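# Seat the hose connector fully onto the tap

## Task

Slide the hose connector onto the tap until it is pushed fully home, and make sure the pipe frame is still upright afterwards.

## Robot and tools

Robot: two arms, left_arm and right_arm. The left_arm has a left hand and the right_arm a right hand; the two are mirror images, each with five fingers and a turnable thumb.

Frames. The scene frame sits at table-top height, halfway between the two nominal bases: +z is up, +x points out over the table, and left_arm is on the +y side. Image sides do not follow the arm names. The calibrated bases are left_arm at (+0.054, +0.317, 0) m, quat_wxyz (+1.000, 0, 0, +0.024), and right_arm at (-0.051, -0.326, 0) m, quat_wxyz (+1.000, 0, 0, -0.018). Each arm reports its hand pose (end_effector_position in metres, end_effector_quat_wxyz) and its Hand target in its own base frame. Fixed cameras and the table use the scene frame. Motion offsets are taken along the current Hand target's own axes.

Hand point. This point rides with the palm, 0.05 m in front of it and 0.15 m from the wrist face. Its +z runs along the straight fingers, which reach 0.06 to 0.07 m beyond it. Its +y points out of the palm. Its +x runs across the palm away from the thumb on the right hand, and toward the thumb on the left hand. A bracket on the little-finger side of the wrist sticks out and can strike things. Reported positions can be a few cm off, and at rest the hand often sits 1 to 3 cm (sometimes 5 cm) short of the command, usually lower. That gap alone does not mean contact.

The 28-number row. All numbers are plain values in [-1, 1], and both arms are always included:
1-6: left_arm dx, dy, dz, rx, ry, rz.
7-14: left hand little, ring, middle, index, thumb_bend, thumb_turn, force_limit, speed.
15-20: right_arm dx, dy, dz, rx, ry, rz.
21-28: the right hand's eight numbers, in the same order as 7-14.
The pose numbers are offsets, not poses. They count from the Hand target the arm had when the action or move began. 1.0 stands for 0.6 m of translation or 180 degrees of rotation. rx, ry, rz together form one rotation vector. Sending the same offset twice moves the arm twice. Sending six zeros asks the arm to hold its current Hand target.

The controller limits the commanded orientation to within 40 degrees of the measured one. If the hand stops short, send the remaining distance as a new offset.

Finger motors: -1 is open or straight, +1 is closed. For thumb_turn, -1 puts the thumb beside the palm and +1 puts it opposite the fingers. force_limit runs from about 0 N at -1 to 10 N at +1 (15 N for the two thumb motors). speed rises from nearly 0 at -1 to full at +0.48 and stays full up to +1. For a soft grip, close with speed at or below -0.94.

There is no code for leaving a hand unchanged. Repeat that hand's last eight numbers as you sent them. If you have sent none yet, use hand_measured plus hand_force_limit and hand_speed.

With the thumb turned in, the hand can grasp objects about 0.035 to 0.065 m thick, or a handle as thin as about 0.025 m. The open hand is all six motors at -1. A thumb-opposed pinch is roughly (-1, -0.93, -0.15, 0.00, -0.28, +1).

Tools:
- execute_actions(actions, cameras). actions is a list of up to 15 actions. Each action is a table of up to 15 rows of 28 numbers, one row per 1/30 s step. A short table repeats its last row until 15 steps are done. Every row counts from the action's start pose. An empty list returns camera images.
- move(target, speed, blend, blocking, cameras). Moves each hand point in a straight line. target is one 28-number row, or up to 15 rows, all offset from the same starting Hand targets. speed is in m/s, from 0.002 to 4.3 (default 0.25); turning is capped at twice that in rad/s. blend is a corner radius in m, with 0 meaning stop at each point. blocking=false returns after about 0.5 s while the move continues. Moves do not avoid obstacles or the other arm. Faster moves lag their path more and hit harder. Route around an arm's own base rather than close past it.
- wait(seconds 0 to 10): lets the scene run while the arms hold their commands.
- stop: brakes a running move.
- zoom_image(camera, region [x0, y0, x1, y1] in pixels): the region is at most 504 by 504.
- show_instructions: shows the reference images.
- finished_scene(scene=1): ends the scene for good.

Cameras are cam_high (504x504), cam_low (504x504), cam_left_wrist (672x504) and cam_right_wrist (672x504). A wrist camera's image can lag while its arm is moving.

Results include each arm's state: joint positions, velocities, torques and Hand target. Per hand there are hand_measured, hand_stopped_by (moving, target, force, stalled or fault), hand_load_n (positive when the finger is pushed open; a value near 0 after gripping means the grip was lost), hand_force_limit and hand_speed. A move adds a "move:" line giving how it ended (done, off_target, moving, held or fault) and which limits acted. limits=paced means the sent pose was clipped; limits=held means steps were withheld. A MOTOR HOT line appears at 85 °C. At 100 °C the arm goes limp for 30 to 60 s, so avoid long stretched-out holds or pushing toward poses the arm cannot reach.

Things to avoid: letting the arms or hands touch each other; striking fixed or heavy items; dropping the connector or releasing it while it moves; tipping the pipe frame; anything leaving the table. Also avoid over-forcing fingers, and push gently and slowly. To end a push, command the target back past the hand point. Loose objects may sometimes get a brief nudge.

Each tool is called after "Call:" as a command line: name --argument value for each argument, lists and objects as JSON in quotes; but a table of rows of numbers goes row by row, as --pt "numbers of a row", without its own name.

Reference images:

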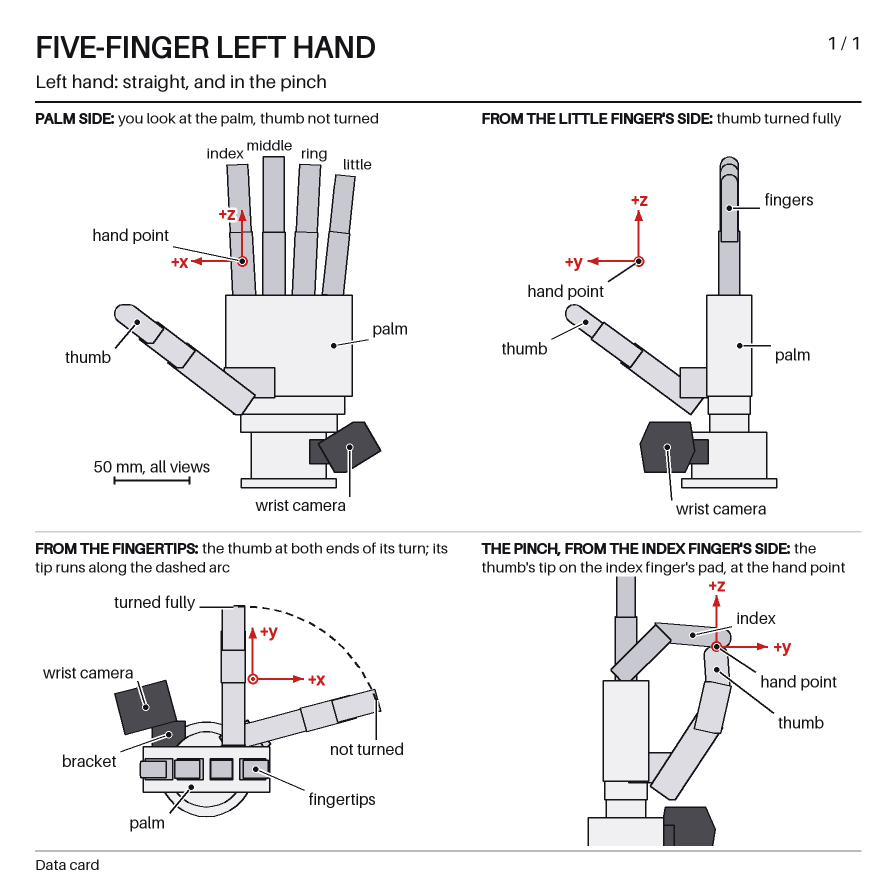

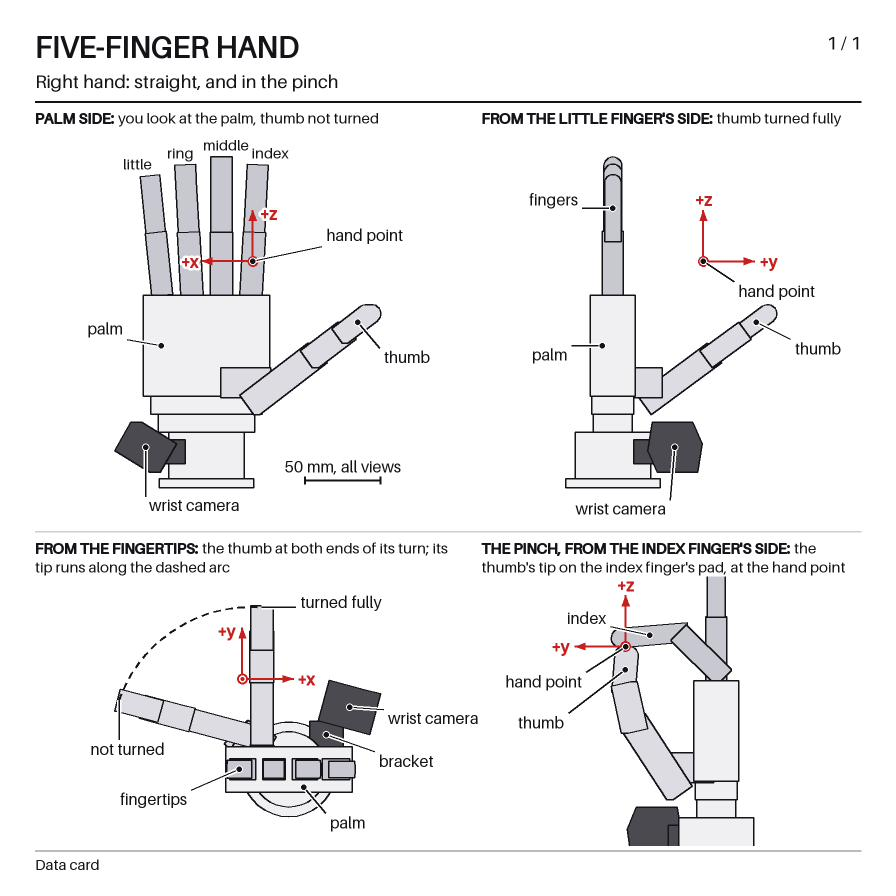

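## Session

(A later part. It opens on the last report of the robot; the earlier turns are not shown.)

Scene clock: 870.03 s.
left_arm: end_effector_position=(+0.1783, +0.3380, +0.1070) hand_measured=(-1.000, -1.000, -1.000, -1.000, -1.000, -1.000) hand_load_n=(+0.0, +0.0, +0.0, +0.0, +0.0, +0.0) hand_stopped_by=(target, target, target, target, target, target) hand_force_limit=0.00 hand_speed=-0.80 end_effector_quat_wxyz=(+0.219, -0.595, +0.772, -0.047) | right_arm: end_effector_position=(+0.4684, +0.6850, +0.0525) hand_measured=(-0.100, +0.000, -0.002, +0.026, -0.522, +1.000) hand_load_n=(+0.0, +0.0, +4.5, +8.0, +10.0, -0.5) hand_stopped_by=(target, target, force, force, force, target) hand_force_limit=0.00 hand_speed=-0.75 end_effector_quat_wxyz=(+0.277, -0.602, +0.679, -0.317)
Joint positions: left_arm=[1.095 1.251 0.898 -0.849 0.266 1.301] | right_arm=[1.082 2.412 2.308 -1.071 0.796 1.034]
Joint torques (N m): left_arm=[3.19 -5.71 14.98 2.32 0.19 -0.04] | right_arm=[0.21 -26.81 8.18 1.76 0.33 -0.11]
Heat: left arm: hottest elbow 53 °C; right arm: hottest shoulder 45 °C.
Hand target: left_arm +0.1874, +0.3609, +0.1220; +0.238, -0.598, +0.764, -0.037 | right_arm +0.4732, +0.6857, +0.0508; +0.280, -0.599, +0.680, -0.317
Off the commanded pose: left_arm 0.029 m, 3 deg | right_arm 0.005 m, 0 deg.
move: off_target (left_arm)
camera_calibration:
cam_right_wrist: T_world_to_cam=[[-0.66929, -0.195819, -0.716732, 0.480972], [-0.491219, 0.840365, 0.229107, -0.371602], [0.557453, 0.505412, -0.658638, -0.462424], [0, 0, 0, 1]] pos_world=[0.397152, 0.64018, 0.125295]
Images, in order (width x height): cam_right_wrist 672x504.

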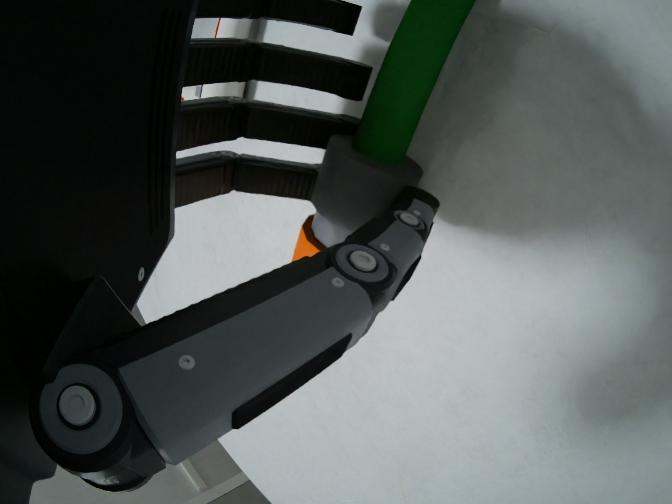

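Call:
move --target '[0, 0, 0, 0, 0, 0, -1, -1, -1, -1, -1, -1, 0, -0.8, 0, -0.128, -0.107, 0, 0, 0, -0.1, 0.0, 0.4, 0.4, 0.1, 1.0, 0, -0.75]' --speed 0.12 --cameras '["cam_right_wrist", "cam_high"]'

Scene clock: 877.33 s.
left_arm: end_effector_position=(+0.1783, +0.3380, +0.1070) hand_measured=(-1.000, -1.000, -1.000, -1.000, -1.000, -1.000) hand_load_n=(+0.0, +0.0, +0.0, +0.0, +0.0, +0.0) hand_stopped_by=(target, target, target, target, target, target) hand_force_limit=0.00 hand_speed=-0.80 end_effector_quat_wxyz=(+0.219, -0.595, +0.772, -0.047) | right_arm: end_effector_position=(+0.4644, +0.6781, +0.1239) hand_measured=(-0.100, +0.000, -0.002, +0.026, -0.522, +1.000) hand_load_n=(+0.0, +0.0, +7.0, +6.5, +10.5, +0.0) hand_stopped_by=(target, target, force, force, force, target) hand_force_limit=0.00 hand_speed=-0.75 end_effector_quat_wxyz=(+0.261, -0.609, +0.676, -0.322)
Joint positions: left_arm=[1.095 1.251 0.898 -0.849 0.266 1.301] | right_arm=[1.082 2.412 2.504 -1.303 0.795 1.034]
Joint torques (N m): left_arm=[3.25 -5.77 14.99 2.32 0.2 -0.04] | right_arm=[0.15 -26.87 13.46 0.58 0.39 -0.14]
Heat: left arm: hottest elbow 53 °C; right arm: hottest shoulder 45 °C.
Hand target: left_arm +0.1874, +0.3609, +0.1220; +0.238, -0.598, +0.764, -0.037 | right_arm +0.4733, +0.6856, +0.1509; +0.280, -0.600, +0.680, -0.317
Off the commanded pose: left_arm 0.029 m, 3 deg | right_arm 0.029 m, 3 deg.
move: off_target (left_arm, right_arm)
camera_calibration:
cam_right_wrist: T_world_to_cam=[[-0.681814, -0.217903, -0.698317, 0.54659], [-0.487797, 0.846816, 0.212028, -0.387959], [0.545145, 0.485201, -0.683664, -0.387194], [0, 0, 0, 1]] pos_world=[0.394504, 0.635501, 0.199241]
Images, in order (width x height): cam_high 504x504, cam_right_wrist 672x504.

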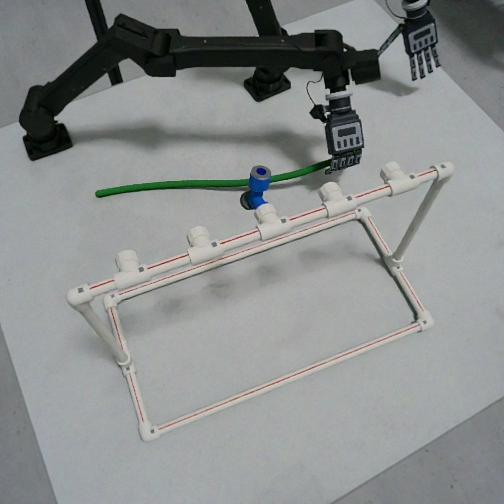

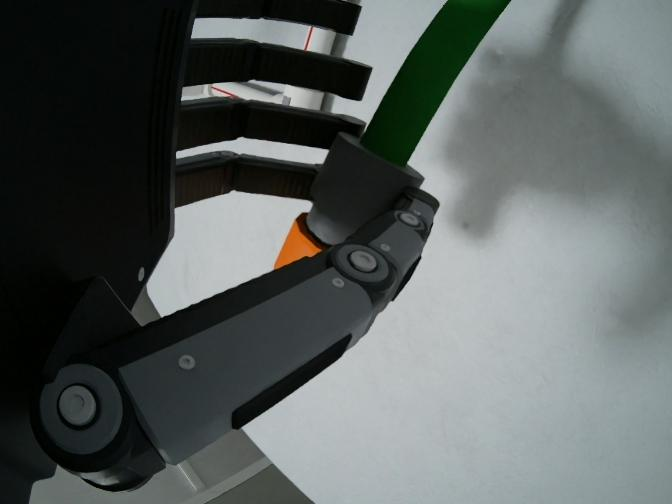

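Call:
zoom_image --camera "cam_right_wrist" --region '[240, 100, 460, 280]'

Scaled by 2.291 from the camera's 672x504 image, which has a finer 960x720 frame.

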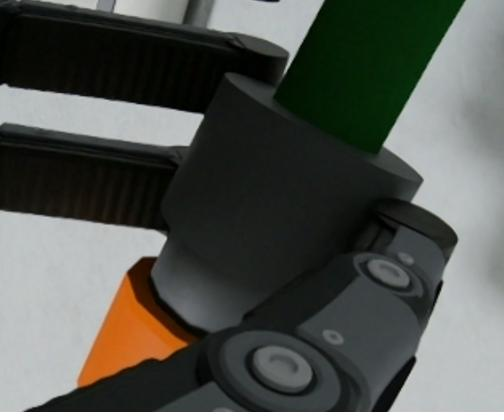

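Call:
move --target '[0, 0, 0, 0, 0, 0, -1, -1, -1, -1, -1, -1, 0, -0.8, 0.554, -0.603, -0.3153, 0.3355, 0.0313, -0.562, -0.1, 0.0, 0.4, 0.4, 0.1, 1.0, 0, -0.75]' --speed 0.22 --cameras '["all"]'

Scene clock: 1020.83 s.
left_arm: end_effector_position=(+0.1783, +0.3380, +0.1070) hand_measured=(-1.000, -1.000, -1.000, -1.000, -1.000, -1.000) hand_load_n=(+0.0, +0.0, +0.0, +0.0, +0.0, -0.5) hand_stopped_by=(target, target, target, target, target, target) hand_force_limit=0.00 hand_speed=-0.80 end_effector_quat_wxyz=(+0.219, -0.595, +0.772, -0.047) | right_arm: end_effector_position=(+0.5217, +0.3551, +0.5291) hand_measured=(-0.100, +0.000, -0.002, +0.026, -0.522, +1.000) hand_load_n=(+0.0, +4.5, +2.0, +5.0, +9.0, +3.0) hand_stopped_by=(target, target, force, force, force, target) hand_force_limit=0.00 hand_speed=-0.75 end_effector_quat_wxyz=(-0.154, +0.684, +0.215, +0.680)
Joint positions: left_arm=[1.095 1.251 0.898 -0.849 0.266 1.301] | right_arm=[0.769 1.326 1.452 -0.154 0.241 -1.646]
Joint torques (N m): left_arm=[3.25 -5.77 14.99 2.3 0.19 -0.04] | right_arm=[-0.21 -14.74 9.98 2.15 -0.21 -0.4]
Motor temperatures (°C): left_arm=[25 31 54 25 25 23] | right_arm=[25 46 46 23 25 25]
Heat: left arm: hottest elbow 54 °C; right arm: hottest shoulder 46 °C.
Hand target: left_arm +0.1874, +0.3609, +0.1220; +0.238, -0.598, +0.764, -0.037 | right_arm +0.5189, +0.3443, +0.5492; -0.147, +0.673, +0.218, +0.692
Off the commanded pose: left_arm 0.029 m, 3 deg | right_arm 0.023 m, 2 deg.
move: off_target (left_arm, right_arm)
camera_calibration:
cam_left_wrist: T_world_to_cam=[[0.843651, -0.477712, 0.245038, -0.0150121], [-0.50365, -0.862282, 0.0529808, 0.393318], [0.185982, -0.16811, -0.968065, 0.242355], [0, 0, 0, 1]] pos_world=[0.165686, 0.372722, 0.217455]
cam_right_wrist: T_world_to_cam=[[0.45751, -0.817449, 0.349945, -0.137891], [-0.404682, -0.541843, -0.73664, 0.77929], [0.791781, 0.195404, -0.578705, -0.0659412], [0, 0, 0, 1]] pos_world=[0.430662, 0.322419, 0.58415]

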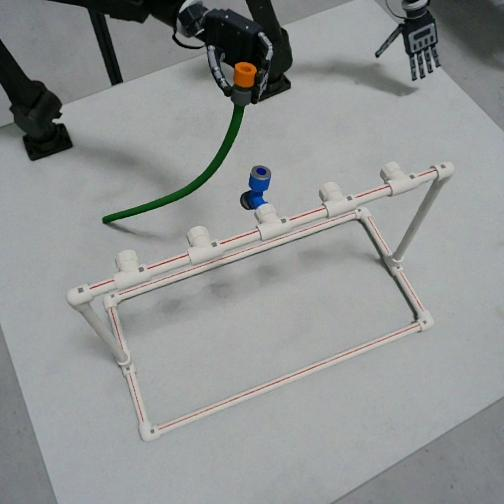

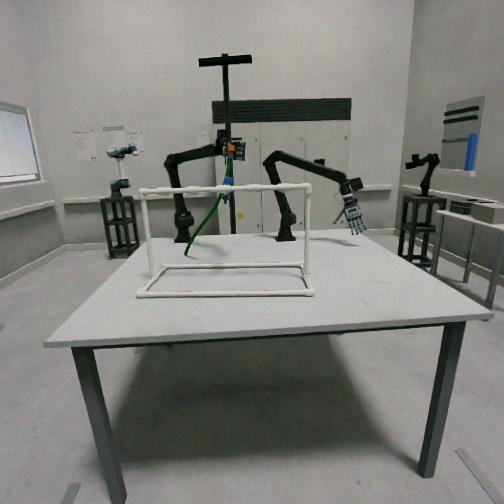

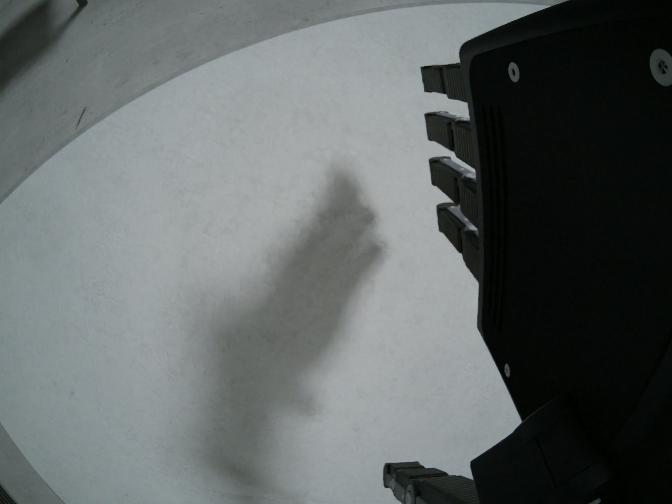

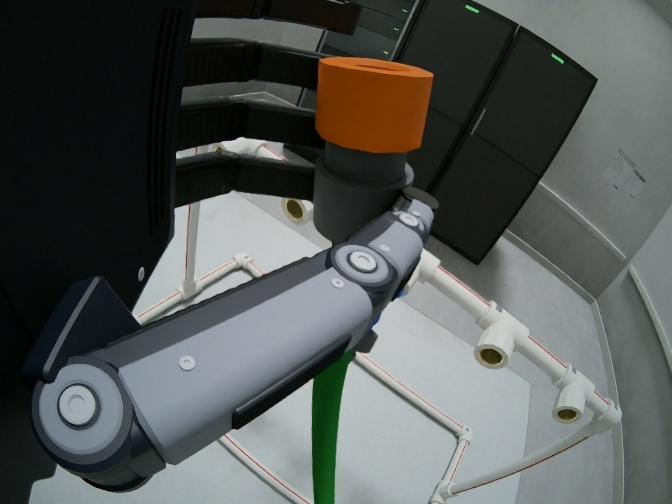

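Call:
move --pt "0 0 0 0 0 0 -1 -1 -1 -1 -1 -1 0 -0.8 0 0 0 0 0 0 -1 -1 0.45 0.45 0.15 1.0 0.4 -0.85" --pt "0 0 0 0 0 0 -1 -1 -1 -1 -1 -1 0 -0.8 -0.6637 -0.2812 -0.0394 0.2962 -0.4919 0.208 -1 -1 0.45 0.45 0.15 1.0 0.4 -0.85" --speed 0.2 --cameras '["all"]'

Scene clock: 1546.70 s.
left_arm: end_effector_position=(+0.1783, +0.3380, +0.1070) hand_measured=(-1.000, -1.000, -1.000, -1.000, -1.000, -1.000) hand_load_n=(+0.0, +0.0, +0.0, +0.0, +0.0, +0.0) hand_stopped_by=(target, target, target, target, target, target) hand_force_limit=0.00 hand_speed=-0.80 end_effector_quat_wxyz=(+0.219, -0.595, +0.772, -0.047) | right_arm: end_effector_position=(+0.4199, +0.4376, +0.1153) hand_measured=(-1.000, -1.000, +0.008, +0.036, -0.522, +1.000) hand_load_n=(+0.0, +0.0, +0.5, +11.0, +9.0, -4.0) hand_stopped_by=(target, target, force, force, force, target) hand_force_limit=0.40 hand_speed=-0.85 end_effector_quat_wxyz=(-0.391, +0.847, +0.301, -0.196)
Joint positions: left_arm=[1.095 1.251 0.898 -0.849 0.266 1.301] | right_arm=[0.625 2.177 2.04 -1.66 -0.885 -1.735]
Joint torques (N m): left_arm=[3.19 -5.77 14.97 2.3 0.19 -0.04] | right_arm=[-0.26 -23.77 11.88 -0.2 -0.82 -0.1]
Motor temperatures (°C): left_arm=[25 30 57 25 25 23] | right_arm=[24 41 43 23 25 26]
Heat: left arm: hottest elbow 57 °C; right arm: hottest elbow 43 °C.
Hand target: left_arm +0.1874, +0.3609, +0.1220; +0.238, -0.598, +0.764, -0.037 | right_arm +0.4353, +0.4422, +0.1357; -0.401, +0.845, +0.309, -0.174
Off the commanded pose: left_arm 0.029 m, 3 deg | right_arm 0.026 m, 3 deg.
move: off_target (left_arm, right_arm)
camera_calibration:
cam_left_wrist: T_world_to_cam=[[0.843651, -0.477712, 0.245038, -0.0150121], [-0.50365, -0.862282, 0.0529808, 0.393318], [0.185982, -0.16811, -0.968065, 0.242355], [0, 0, 0, 1]] pos_world=[0.165686, 0.372722, 0.217455]
cam_right_wrist: T_world_to_cam=[[0.559358, -0.327321, -0.761563, -0.00814271], [-0.159306, -0.944058, 0.28875, 0.432629], [-0.813474, -0.0401934, -0.580211, 0.53632], [0, 0, 0, 1]] pos_world=[0.509758, 0.427318, 0.180056]

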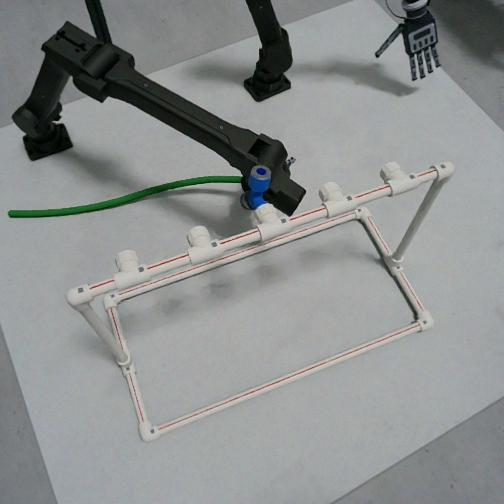

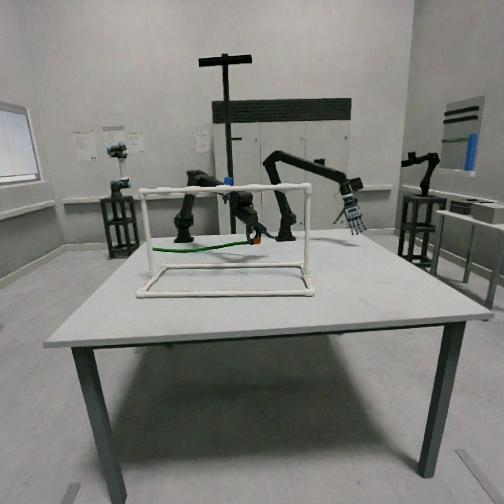

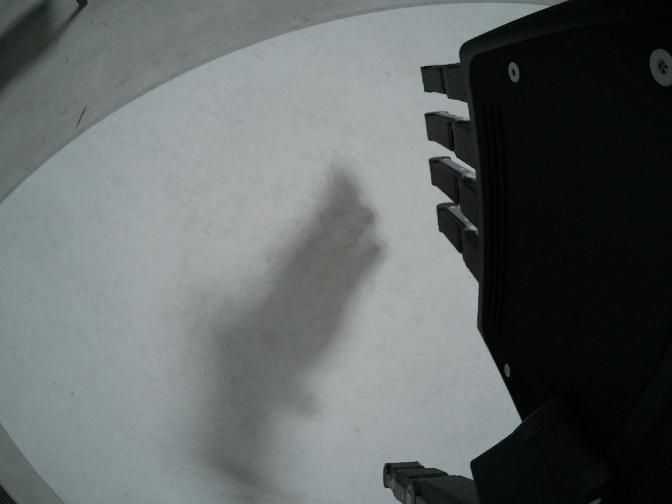

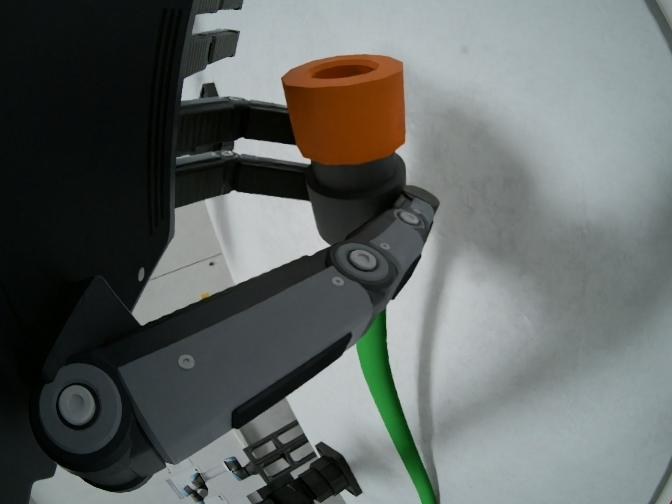

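Call:
move --target '[0, 0, 0, 0, 0, 0, -1, -1, -1, -1, -1, -1, 0, -0.8, 0, 0.0766, 0.0643, 0, 0, 0, -1, -1, 0.45, 0.45, 0.15, 1.0, 0.4, -0.85]' --speed 0.12 --cameras '["cam_right_wrist", "cam_low"]'

Call:
zoom_image --camera "cam_low" --region '[200, 170, 320, 270]'

Scene clock: 1566.27 s.
left_arm: end_effector_position=(+0.1783, +0.3380, +0.1070) hand_measured=(-1.000, -1.000, -1.000, -1.000, -1.000, -1.000) hand_load_n=(+0.0, +0.0, +0.0, +0.0, +0.0, +0.0) hand_stopped_by=(target, target, target, target, target, target) hand_force_limit=0.00 hand_speed=-0.80 end_effector_quat_wxyz=(+0.219, -0.595, +0.772, -0.047) | right_arm: end_effector_position=(+0.4258, +0.4423, +0.0731) hand_measured=(-1.000, -1.000, +0.008, +0.036, -0.522, +1.000) hand_load_n=(+0.0, +0.0, +2.5, +10.0, +9.5, -3.0) hand_stopped_by=(target, target, force, force, force, target) hand_force_limit=0.40 hand_speed=-0.85 end_effector_quat_wxyz=(-0.396, +0.846, +0.307, -0.183)
Joint positions: left_arm=[1.095 1.251 0.898 -0.849 0.266 1.301] | right_arm=[0.625 2.201 1.976 -1.541 -0.887 -1.735]
Joint torques (N m): left_arm=[3.19 -5.83 14.99 2.3 0.19 -0.04] | right_arm=[-0.09 -24 7.41 0.7 -0.79 -0.11]
Motor temperatures (°C): left_arm=[25 30 58 25 25 23] | right_arm=[24 44 44 23 25 26]
Heat: left arm: hottest elbow 58 °C; right arm: hottest shoulder 44 °C.
Hand target: left_arm +0.1874, +0.3609, +0.1220; +0.238, -0.598, +0.764, -0.037 | right_arm +0.4321, +0.4418, +0.0758; -0.401, +0.845, +0.309, -0.174
Off the commanded pose: left_arm 0.029 m, 3 deg | right_arm 0.007 m, 1 deg.
move: off_target (left_arm)
camera_calibration:
cam_right_wrist: T_world_to_cam=[[0.576954, -0.312932, -0.754452, -0.0564613], [-0.165929, -0.949339, 0.266876, 0.456976], [-0.799745, -0.0287899, -0.599649, 0.507429], [0, 0, 0, 1]] pos_world=[0.514215, 0.430765, 0.139726]
Images, in order (width x height): cam_low 504x504, cam_right_wrist 672x504.

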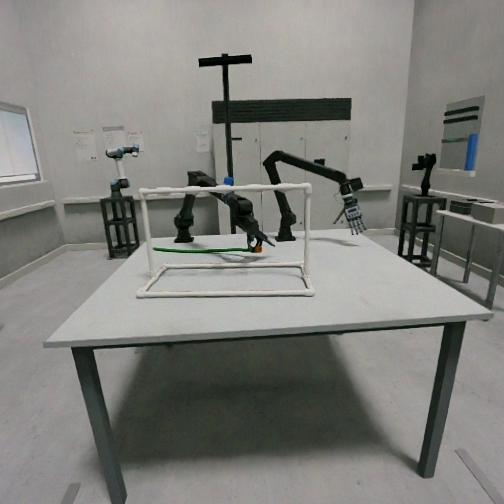

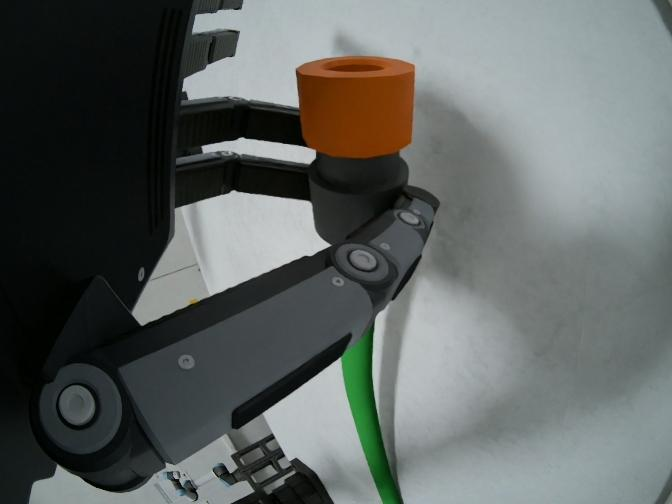

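Scaled by 4.200.

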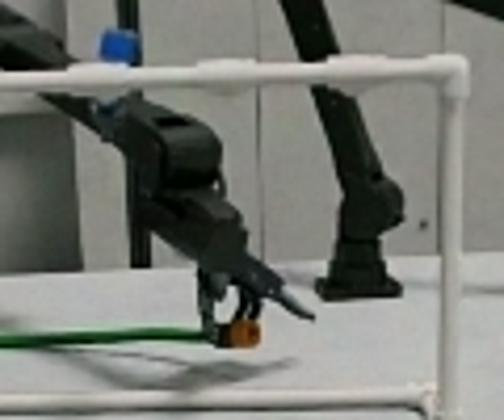

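Call:
move --target '[0, 0, 0, 0, 0, 0, -1, -1, -1, -1, -1, -1, 0, -0.8, 0, 0.0255, 0.0214, 0, 0, 0, -1, -1, 0.45, 0.45, 0.15, 1.0, 0.4, -0.85]' --speed 0.06 --cameras '["cam_right_wrist"]'

Scene clock: 1574.93 s.
left_arm: end_effector_position=(+0.1783, +0.3380, +0.1070) hand_measured=(-1.000, -1.000, -1.000, -1.000, -1.000, -1.000) hand_load_n=(+0.0, +0.0, +0.0, +0.0, +0.0, +0.0) hand_stopped_by=(target, target, target, target, target, target) hand_force_limit=0.00 hand_speed=-0.80 end_effector_quat_wxyz=(+0.219, -0.595, +0.772, -0.047) | right_arm: end_effector_position=(+0.4265, +0.4428, +0.0590) hand_measured=(-1.000, -1.000, +0.008, +0.036, -0.522, +1.000) hand_load_n=(+0.0, +0.0, +4.0, +9.5, +10.0, -2.5) hand_stopped_by=(target, target, force, force, force, target) hand_force_limit=0.40 hand_speed=-0.85 end_effector_quat_wxyz=(-0.397, +0.845, +0.310, -0.178)
Joint positions: left_arm=[1.095 1.251 0.898 -0.849 0.266 1.301] | right_arm=[0.625 2.204 1.945 -1.494 -0.887 -1.735]
Joint torques (N m): left_arm=[3.19 -5.77 14.98 2.3 0.2 -0.04] | right_arm=[0.03 -23.06 6.99 0.69 -0.78 -0.1]
Motor temperatures (°C): left_arm=[25 30 58 25 25 23] | right_arm=[24 44 44 23 25 26]
Heat: left arm: hottest elbow 58 °C; right arm: hottest shoulder 44 °C.
Hand target: left_arm +0.1874, +0.3609, +0.1220; +0.238, -0.598, +0.764, -0.037 | right_arm +0.4310, +0.4416, +0.0557; -0.401, +0.845, +0.309, -0.174
Off the commanded pose: left_arm 0.029 m, 3 deg | right_arm 0.006 m, 1 deg.
move: off_target (left_arm)
camera_calibration:
cam_right_wrist: T_world_to_cam=[[0.584613, -0.306985, -0.750992, -0.0733935], [-0.168705, -0.951415, 0.257582, 0.464032], [-0.793578, -0.0238896, -0.607999, 0.495161], [0, 0, 0, 1]] pos_world=[0.51414, 0.430785, 0.126413]
Images, in order (width x height): cam_right_wrist 672x504.

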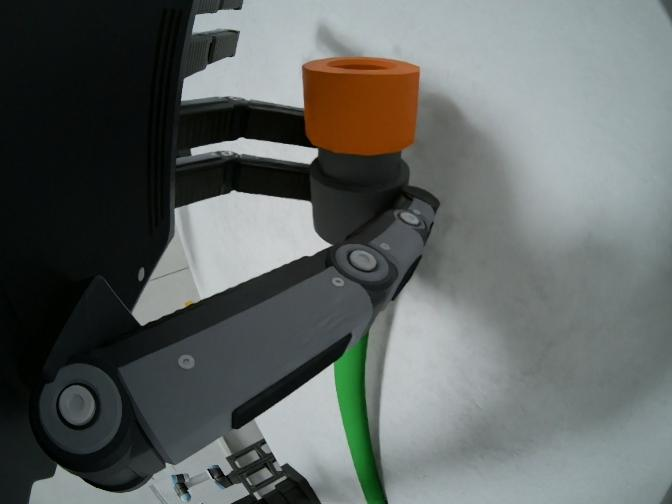

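Call:
move --target '[0, 0, 0, 0, 0, 0, -1, -1, -1, -1, -1, -1, 0, -0.8, 0, 0.0128, 0.0107, 0, 0, 0, -1, -1, 0.45, 0.45, 0.15, 1.0, 0.4, -0.85]' --speed 0.06 --cameras '["cam_right_wrist"]'

Scene clock: 1581.43 s.
left_arm: end_effector_position=(+0.1783, +0.3380, +0.1070) hand_measured=(-1.000, -1.000, -1.000, -1.000, -1.000, -1.000) hand_load_n=(+0.0, +0.0, -0.5, +0.0, +0.0, +0.0) hand_stopped_by=(target, target, target, target, target, target) hand_force_limit=0.00 hand_speed=-0.80 end_effector_quat_wxyz=(+0.219, -0.595, +0.772, -0.047) | right_arm: end_effector_position=(+0.4262, +0.4427, +0.0492) hand_measured=(-1.000, -1.000, +0.008, +0.036, -0.522, +1.000) hand_load_n=(+0.0, +0.0, +5.0, +9.0, +10.5, -2.5) hand_stopped_by=(target, target, force, force, force, target) hand_force_limit=0.40 hand_speed=-0.85 end_effector_quat_wxyz=(-0.398, +0.845, +0.310, -0.177)
Joint positions: left_arm=[1.095 1.251 0.898 -0.849 0.266 1.301] | right_arm=[0.625 2.21 1.93 -1.472 -0.887 -1.735]
Joint torques (N m): left_arm=[3.25 -5.71 14.98 2.3 0.2 -0.04] | right_arm=[0.03 -22.89 6.98 0.69 -0.77 -0.09]
Motor temperatures (°C): left_arm=[25 30 58 25 25 23] | right_arm=[24 44 43 23 25 26]
Heat: left arm: hottest elbow 58 °C; right arm: hottest shoulder 44 °C.
Hand target: left_arm +0.1874, +0.3609, +0.1220; +0.238, -0.598, +0.764, -0.037 | right_arm +0.4304, +0.4416, +0.0458; -0.401, +0.845, +0.309, -0.174
Off the commanded pose: left_arm 0.029 m, 3 deg | right_arm 0.006 m, 1 deg.
move: off_target (left_arm)
camera_calibration:
cam_right_wrist: T_world_to_cam=[[0.584949, -0.30653, -0.750915, -0.0810167], [-0.168931, -0.951573, 0.256847, 0.466587], [-0.793283, -0.0233896, -0.608404, 0.488641], [0, 0, 0, 1]] pos_world=[0.513842, 0.430587, 0.116613]
Images, in order (width x height): cam_right_wrist 672x504.

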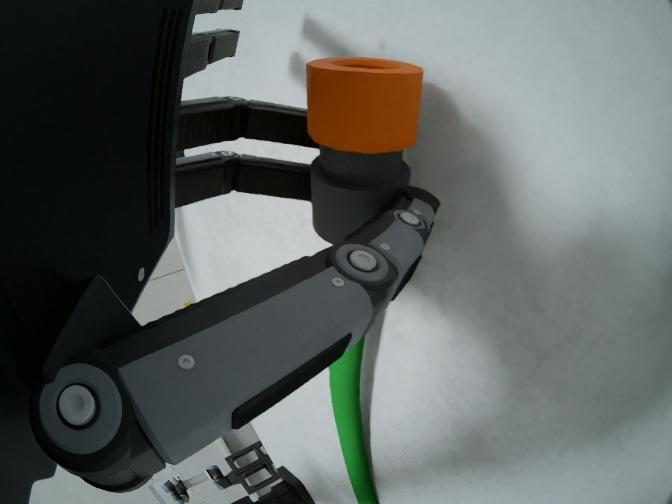

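Call:
move --target '[0, 0, 0, 0, 0, 0, -1, -1, -1, -1, -1, -1, 0, -0.8, 0, 0.0128, 0.0107, 0, 0, 0, -1, -1, 0.45, 0.45, 0.15, 1.0, 0.4, -0.85]' --speed 0.06 --cameras '["cam_right_wrist", "cam_low"]'

Call:
zoom_image --camera "cam_low" --region '[225, 210, 305, 270]'

Scene clock: 1589.63 s.
left_arm: end_effector_position=(+0.1783, +0.3380, +0.1070) hand_measured=(-1.000, -1.000, -1.000, -1.000, -1.000, -1.000) hand_load_n=(+0.0, +0.0, -0.5, +0.0, +0.0, +0.0) hand_stopped_by=(target, target, target, target, target, target) hand_force_limit=0.00 hand_speed=-0.80 end_effector_quat_wxyz=(+0.219, -0.595, +0.772, -0.047) | right_arm: end_effector_position=(+0.4260, +0.4427, +0.0412) hand_measured=(-1.000, -1.000, +0.008, +0.036, -0.522, +1.000) hand_load_n=(+0.0, +0.0, +5.5, +8.5, +10.5, -3.0) hand_stopped_by=(target, target, force, force, force, target) hand_force_limit=0.40 hand_speed=-0.85 end_effector_quat_wxyz=(-0.398, +0.845, +0.311, -0.176)
Joint positions: left_arm=[1.095 1.251 0.898 -0.849 0.266 1.301] | right_arm=[0.625 2.215 1.917 -1.451 -0.888 -1.735]
Joint torques (N m): left_arm=[3.25 -5.71 14.98 2.29 0.19 -0.04] | right_arm=[0.21 -22.65 6.8 0.77 -0.74 -0.09]
Motor temperatures (°C): left_arm=[25 30 58 25 25 23] | right_arm=[24 44 43 23 25 26]
Heat: left arm: hottest elbow 58 °C; right arm: hottest shoulder 44 °C.
Hand target: left_arm +0.1874, +0.3609, +0.1220; +0.238, -0.598, +0.764, -0.037 | right_arm +0.4299, +0.4414, +0.0359; -0.401, +0.845, +0.309, -0.174
Off the commanded pose: left_arm 0.029 m, 3 deg | right_arm 0.007 m, 0 deg.
move: off_target (left_arm)
camera_calibration:
cam_right_wrist: T_world_to_cam=[[0.585906, -0.305145, -0.750734, -0.0879127], [-0.169404, -0.95205, 0.254762, 0.469151], [-0.792475, -0.022089, -0.609504, 0.482742], [0, 0, 0, 1]] pos_world=[0.513545, 0.430492, 0.108712]
Images, in order (width x height): cam_low 504x504, cam_right_wrist 672x504.

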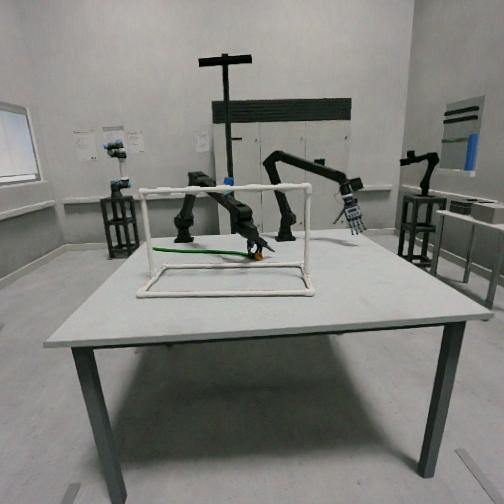

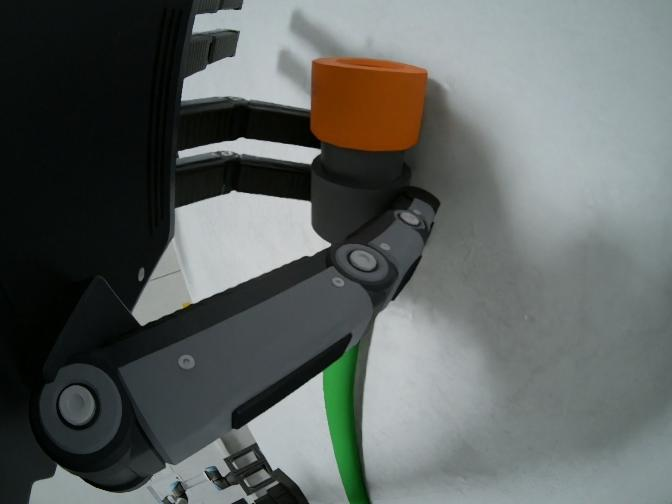

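Scaled by 6.300.

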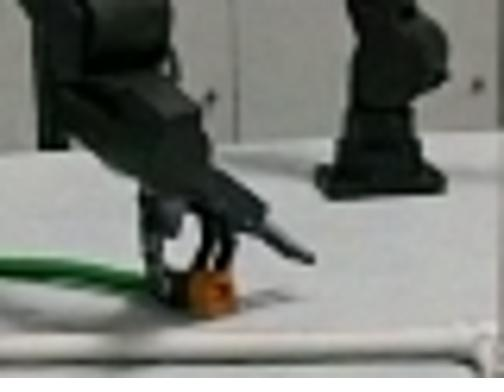

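Call:
move --target '[0, 0, 0, 0, 0, 0, -1, -1, -1, -1, -1, -1, 0, -0.8, 0, 0.0102, 0.0086, 0, 0, 0, -1, -1, 0.45, 0.45, 0.15, 1.0, 0.4, -0.85]' --speed 0.06 --cameras '["cam_right_wrist", "cam_low"]'

Call:
zoom_image --camera "cam_low" --region '[225, 210, 305, 270]'

Scene clock: 1597.10 s.
left_arm: end_effector_position=(+0.1783, +0.3380, +0.1070) hand_measured=(-1.000, -1.000, -1.000, -1.000, -1.000, -1.000) hand_load_n=(+0.0, +0.0, +0.0, +0.0, +0.0, +0.0) hand_stopped_by=(target, target, target, target, target, target) hand_force_limit=0.00 hand_speed=-0.80 end_effector_quat_wxyz=(+0.219, -0.595, +0.772, -0.047) | right_arm: end_effector_position=(+0.4269, +0.4444, +0.0396) hand_measured=(-1.000, -1.000, +0.008, +0.036, -0.522, +1.000) hand_load_n=(+0.0, +0.0, +6.0, +8.0, +10.5, -3.5) hand_stopped_by=(target, target, force, force, force, target) hand_force_limit=0.40 hand_speed=-0.85 end_effector_quat_wxyz=(-0.401, +0.844, +0.312, -0.173)
Joint positions: left_arm=[1.095 1.251 0.898 -0.849 0.266 1.301] | right_arm=[0.625 2.215 1.913 -1.438 -0.893 -1.735]
Joint torques (N m): left_arm=[3.25 -5.77 14.99 2.29 0.19 -0.04] | right_arm=[0.03 -22.24 6.26 0.85 -0.58 -0.09]
Motor temperatures (°C): left_arm=[25 30 58 25 25 23] | right_arm=[24 43 42 23 25 26]
Heat: left arm: hottest elbow 58 °C; right arm: hottest shoulder 43 °C.
Hand target: left_arm +0.1874, +0.3609, +0.1220; +0.238, -0.598, +0.764, -0.037 | right_arm +0.4295, +0.4415, +0.0279; -0.401, +0.845, +0.309, -0.174
Off the commanded pose: left_arm 0.029 m, 3 deg | right_arm 0.012 m, 0 deg.
move: off_target (left_arm, right_arm)
camera_calibration:
cam_right_wrist: T_world_to_cam=[[0.58886, -0.298768, -0.750987, -0.0931759], [-0.171227, -0.954193, 0.245349, 0.473434], [-0.78989, -0.0158874, -0.613043, 0.478833], [0, 0, 0, 1]] pos_world=[0.514157, 0.431517, 0.107415]
Images, in order (width x height): cam_low 504x504, cam_right_wrist 672x504.

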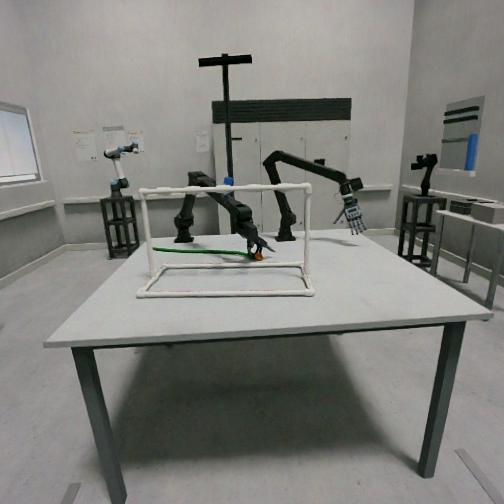

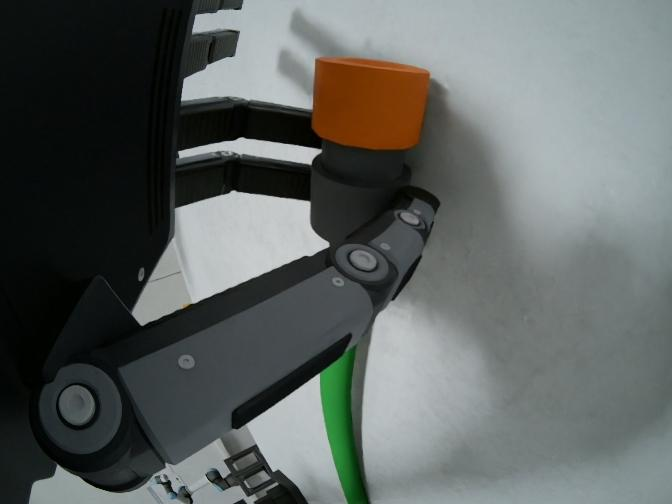

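Scaled by 6.300.

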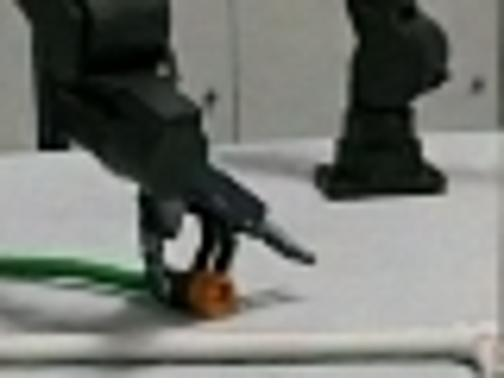

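Call:
move --pt "0 0 0 0 0 0 -1 -1 -1 -1 -1 -1 0 -0.8 0 -0.005 -0.0042 0 0 0 -1 -1 -0.55 -0.55 -0.85 1.0 0.4 -0.6" --pt "0 0 0 0 0 0 -1 -1 -1 -1 -1 -1 0 -0.8 0 -0.1532 -0.1286 0 0 0 -1 -1 -0.55 -0.55 -0.85 1.0 0.4 -0.6" --speed '[0.05, 0.15]' --cameras '["cam_right_wrist", "cam_high", "cam_low"]'

Scene clock: 1611.63 s.
left_arm: end_effector_position=(+0.1783, +0.3380, +0.1070) hand_measured=(-1.000, -1.000, -1.000, -1.000, -1.000, -1.000) hand_load_n=(+0.0, +0.0, +0.0, +0.0, +0.0, +0.0) hand_stopped_by=(target, target, target, target, target, target) hand_force_limit=0.00 hand_speed=-0.80 end_effector_quat_wxyz=(+0.219, -0.595, +0.772, -0.047) | right_arm: end_effector_position=(+0.4264, +0.4357, +0.1226) hand_measured=(-1.000, -1.000, -0.550, -0.550, -0.850, +1.000) hand_load_n=(+0.0, +0.0, +0.0, +0.0, +0.0, +0.0) hand_stopped_by=(target, target, target, target, target, target) hand_force_limit=0.40 hand_speed=-0.60 end_effector_quat_wxyz=(-0.396, +0.848, +0.296, -0.193)
Joint positions: left_arm=[1.095 1.251 0.898 -0.849 0.266 1.301] | right_arm=[0.614 2.181 2.066 -1.679 -0.892 -1.735]
Joint torques (N m): left_arm=[3.25 -5.77 14.98 2.32 0.19 -0.04] | right_arm=[0.44 -24.76 11.47 -0.24 -0.57 -0.07]
Motor temperatures (°C): left_arm=[25 30 58 25 25 23] | right_arm=[24 43 42 23 25 26]
Heat: left arm: hottest elbow 58 °C; right arm: hottest shoulder 43 °C.
Hand target: left_arm +0.1874, +0.3609, +0.1220; +0.238, -0.598, +0.764, -0.037 | right_arm +0.4360, +0.4423, +0.1477; -0.401, +0.845, +0.309, -0.174
Off the commanded pose: left_arm 0.029 m, 3 deg | right_arm 0.028 m, 3 deg.
joint sent to its limit (right arm) — joint 4 (wrist pitch), lower limit. The joint targets still meet the commanded pose.
move: off_target (left_arm, right_arm)
camera_calibration:
cam_right_wrist: T_world_to_cam=[[0.553256, -0.328612, -0.765455, -0.00320102], [-0.170377, -0.944115, 0.282167, 0.435369], [-0.815401, -0.0256947, -0.578326, 0.540125], [0, 0, 0, 1]] pos_world=[0.516367, 0.423865, 0.187072]
Images, in order (width x height): cam_high 504x504, cam_low 504x504, cam_right_wrist 672x504.

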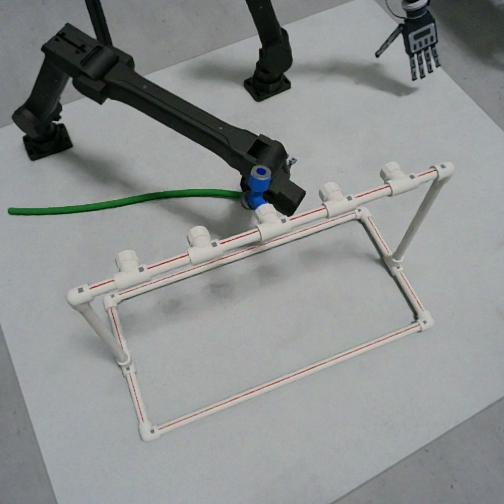

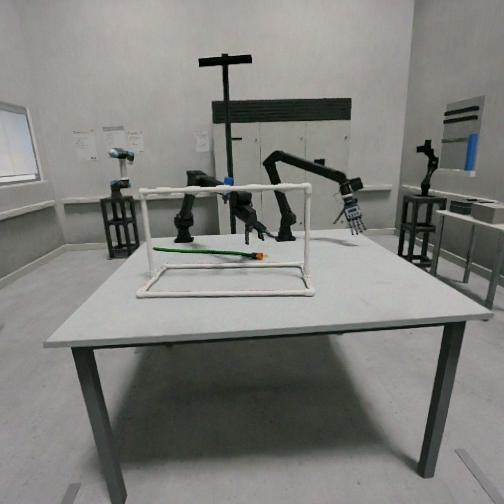

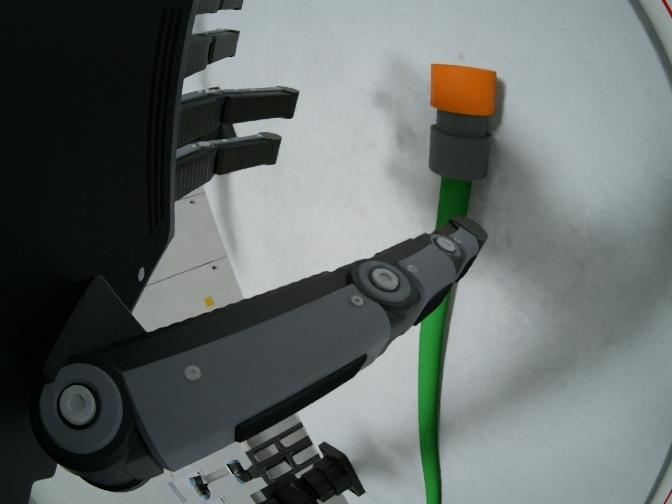

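Call:
move --pt "0 0 0 0 0 0 -1 -1 -1 -1 -1 -1 0 -0.8 0.0159 0.0 0.01 0 0.3405 0.2858 -1 -1 -0.55 -0.55 -0.85 1.0 0.4 -0.6" --pt "0 0 0 0 0 0 -1 -1 -1 -1 -1 -1 0 -0.8 0.0318 0.024 0.0433 0 0.681 0.5716 -0.7 -0.7 -0.6 -0.5 -0.85 1.0 0.4 -0.6" --speed 0.35 --blend '[0.02, 0]' --cameras '["cam_right_wrist", "cam_high"]'

Scene clock: 1686.10 s.
left_arm: end_effector_position=(+0.1783, +0.3380, +0.1070) hand_measured=(-1.000, -1.000, -1.000, -1.000, -1.000, -1.000) hand_load_n=(+0.0, +0.0, +0.0, +0.0, +0.0, +0.0) hand_stopped_by=(target, target, target, target, target, target) hand_force_limit=0.00 hand_speed=-0.80 end_effector_quat_wxyz=(+0.219, -0.595, +0.772, -0.047) | right_arm: end_effector_position=(+0.4361, +0.4439, +0.1036) hand_measured=(-0.700, -0.700, -0.600, -0.500, -0.850, +1.000) hand_load_n=(+0.0, +0.0, +0.0, +0.0, +0.0, +0.0) hand_stopped_by=(target, target, target, target, target, target) hand_force_limit=0.40 hand_speed=-0.60 end_effector_quat_wxyz=(+0.174, -0.480, +0.780, -0.360)
Joint positions: left_arm=[1.095 1.251 0.898 -0.849 0.266 1.301] | right_arm=[0.954 1.918 1.632 -1.232 0.822 1.398]
Joint torques (N m): left_arm=[3.19 -5.77 14.99 2.29 0.19 -0.04] | right_arm=[1.26 -19.19 11.73 0.31 0.48 0.06]
Motor temperatures (°C): left_arm=[25 30 58 25 25 23] | right_arm=[24 46 44 23 25 25]
Heat: left arm: hottest elbow 58 °C; right arm: hottest shoulder 46 °C.
Hand target: left_arm +0.1874, +0.3609, +0.1220; +0.238, -0.598, +0.764, -0.037 | right_arm +0.4418, +0.4627, +0.1195; +0.193, -0.473, +0.784, -0.353
Off the commanded pose: left_arm 0.029 m, 3 deg | right_arm 0.025 m, 2 deg.
move: off_target (left_arm, right_arm); target 2's new numbers were sent with right_arm's hand 0.025 m and 2 deg from that target
camera_calibration:
cam_right_wrist: T_world_to_cam=[[-0.745867, 0.0403747, -0.66487, 0.371931], [-0.129764, 0.970229, 0.20449, -0.409311], [0.653333, 0.238799, -0.718423, -0.206205], [0, 0, 0, 1]] pos_world=[0.359018, 0.43135, 0.182843]
Images, in order (width x height): cam_high 504x504, cam_right_wrist 672x504.

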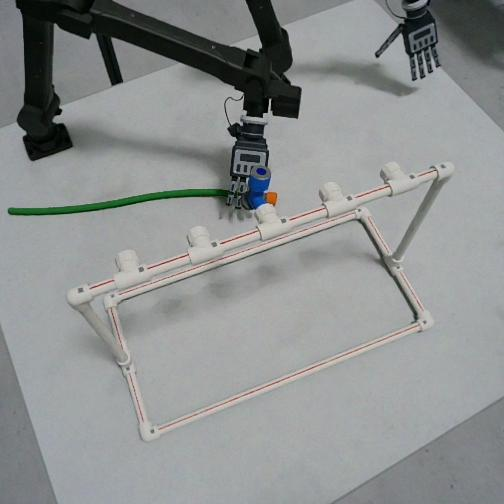

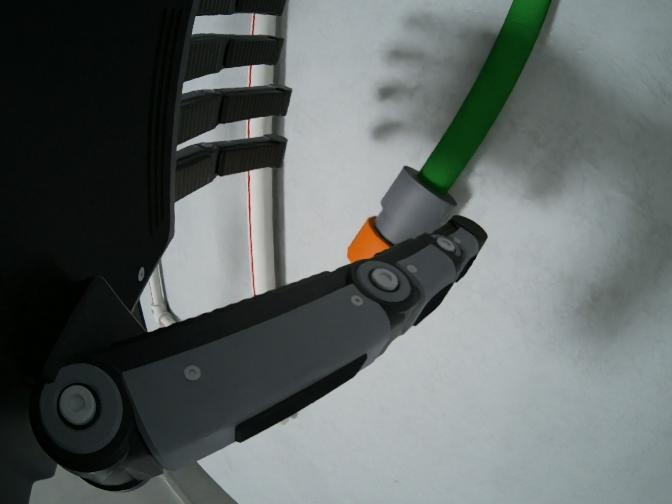

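Call:
move --target '[0, 0, 0, 0, 0, 0, -1, -1, -1, -1, -1, -1, 0, -0.8, -0.0242, 0.0593, 0.0538, -0.0009, 0.0205, 0.0188, -0.7, -0.7, -0.6, -0.5, -0.85, 1.0, 0.4, -0.6]' --speed 0.12 --cameras '["cam_right_wrist"]'

Scene clock: 1714.43 s.
left_arm: end_effector_position=(+0.1783, +0.3380, +0.1070) hand_measured=(-1.000, -1.000, -1.000, -1.000, -1.000, -1.000) hand_load_n=(+0.0, +0.0, +0.0, +0.0, -0.5, +0.0) hand_stopped_by=(target, target, target, target, target, target) hand_force_limit=0.00 hand_speed=-0.80 end_effector_quat_wxyz=(+0.219, -0.595, +0.772, -0.047) | right_arm: end_effector_position=(+0.4420, +0.4549, +0.0507) hand_measured=(-0.700, -0.700, -0.600, -0.500, -0.850, +1.000) hand_load_n=(+0.0, +0.0, +0.0, +0.0, +0.0, +0.0) hand_stopped_by=(target, target, target, target, target, target) hand_force_limit=0.40 hand_speed=-0.60 end_effector_quat_wxyz=(+0.155, -0.447, +0.799, -0.370)
Joint positions: left_arm=[1.095 1.251 0.898 -0.849 0.266 1.301] | right_arm=[0.961 2.042 1.683 -1.269 0.825 1.537]
Joint torques (N m): left_arm=[3.19 -5.77 14.99 2.29 0.19 -0.04] | right_arm=[1.38 -21.83 10.99 0.03 0.51 0.07]
Motor temperatures (°C): left_arm=[25 30 58 25 25 23] | right_arm=[24 44 47 23 25 25]
Heat: left arm: hottest elbow 58 °C; right arm: hottest elbow 47 °C.
Hand target: left_arm +0.1874, +0.3609, +0.1220; +0.238, -0.598, +0.764, -0.037 | right_arm +0.4478, +0.4742, +0.0710; +0.177, -0.439, +0.804, -0.361
Off the commanded pose: left_arm 0.029 m, 3 deg | right_arm 0.029 m, 3 deg.
move: off_target (left_arm, right_arm)
camera_calibration:
cam_right_wrist: T_world_to_cam=[[-0.741694, 0.0998228, -0.663268, 0.311714], [-0.04379, 0.979547, 0.196391, -0.450259], [0.669307, 0.174707, -0.722154, -0.228391], [0, 0, 0, 1]] pos_world=[0.364344, 0.449835, 0.130243]
Images, in order (width x height): cam_right_wrist 672x504.

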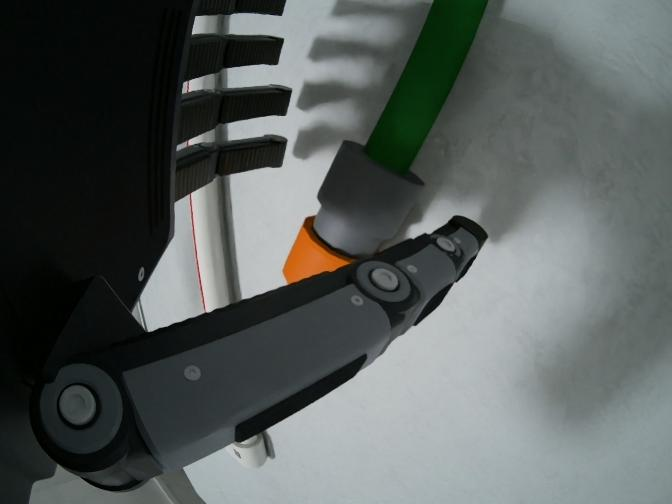

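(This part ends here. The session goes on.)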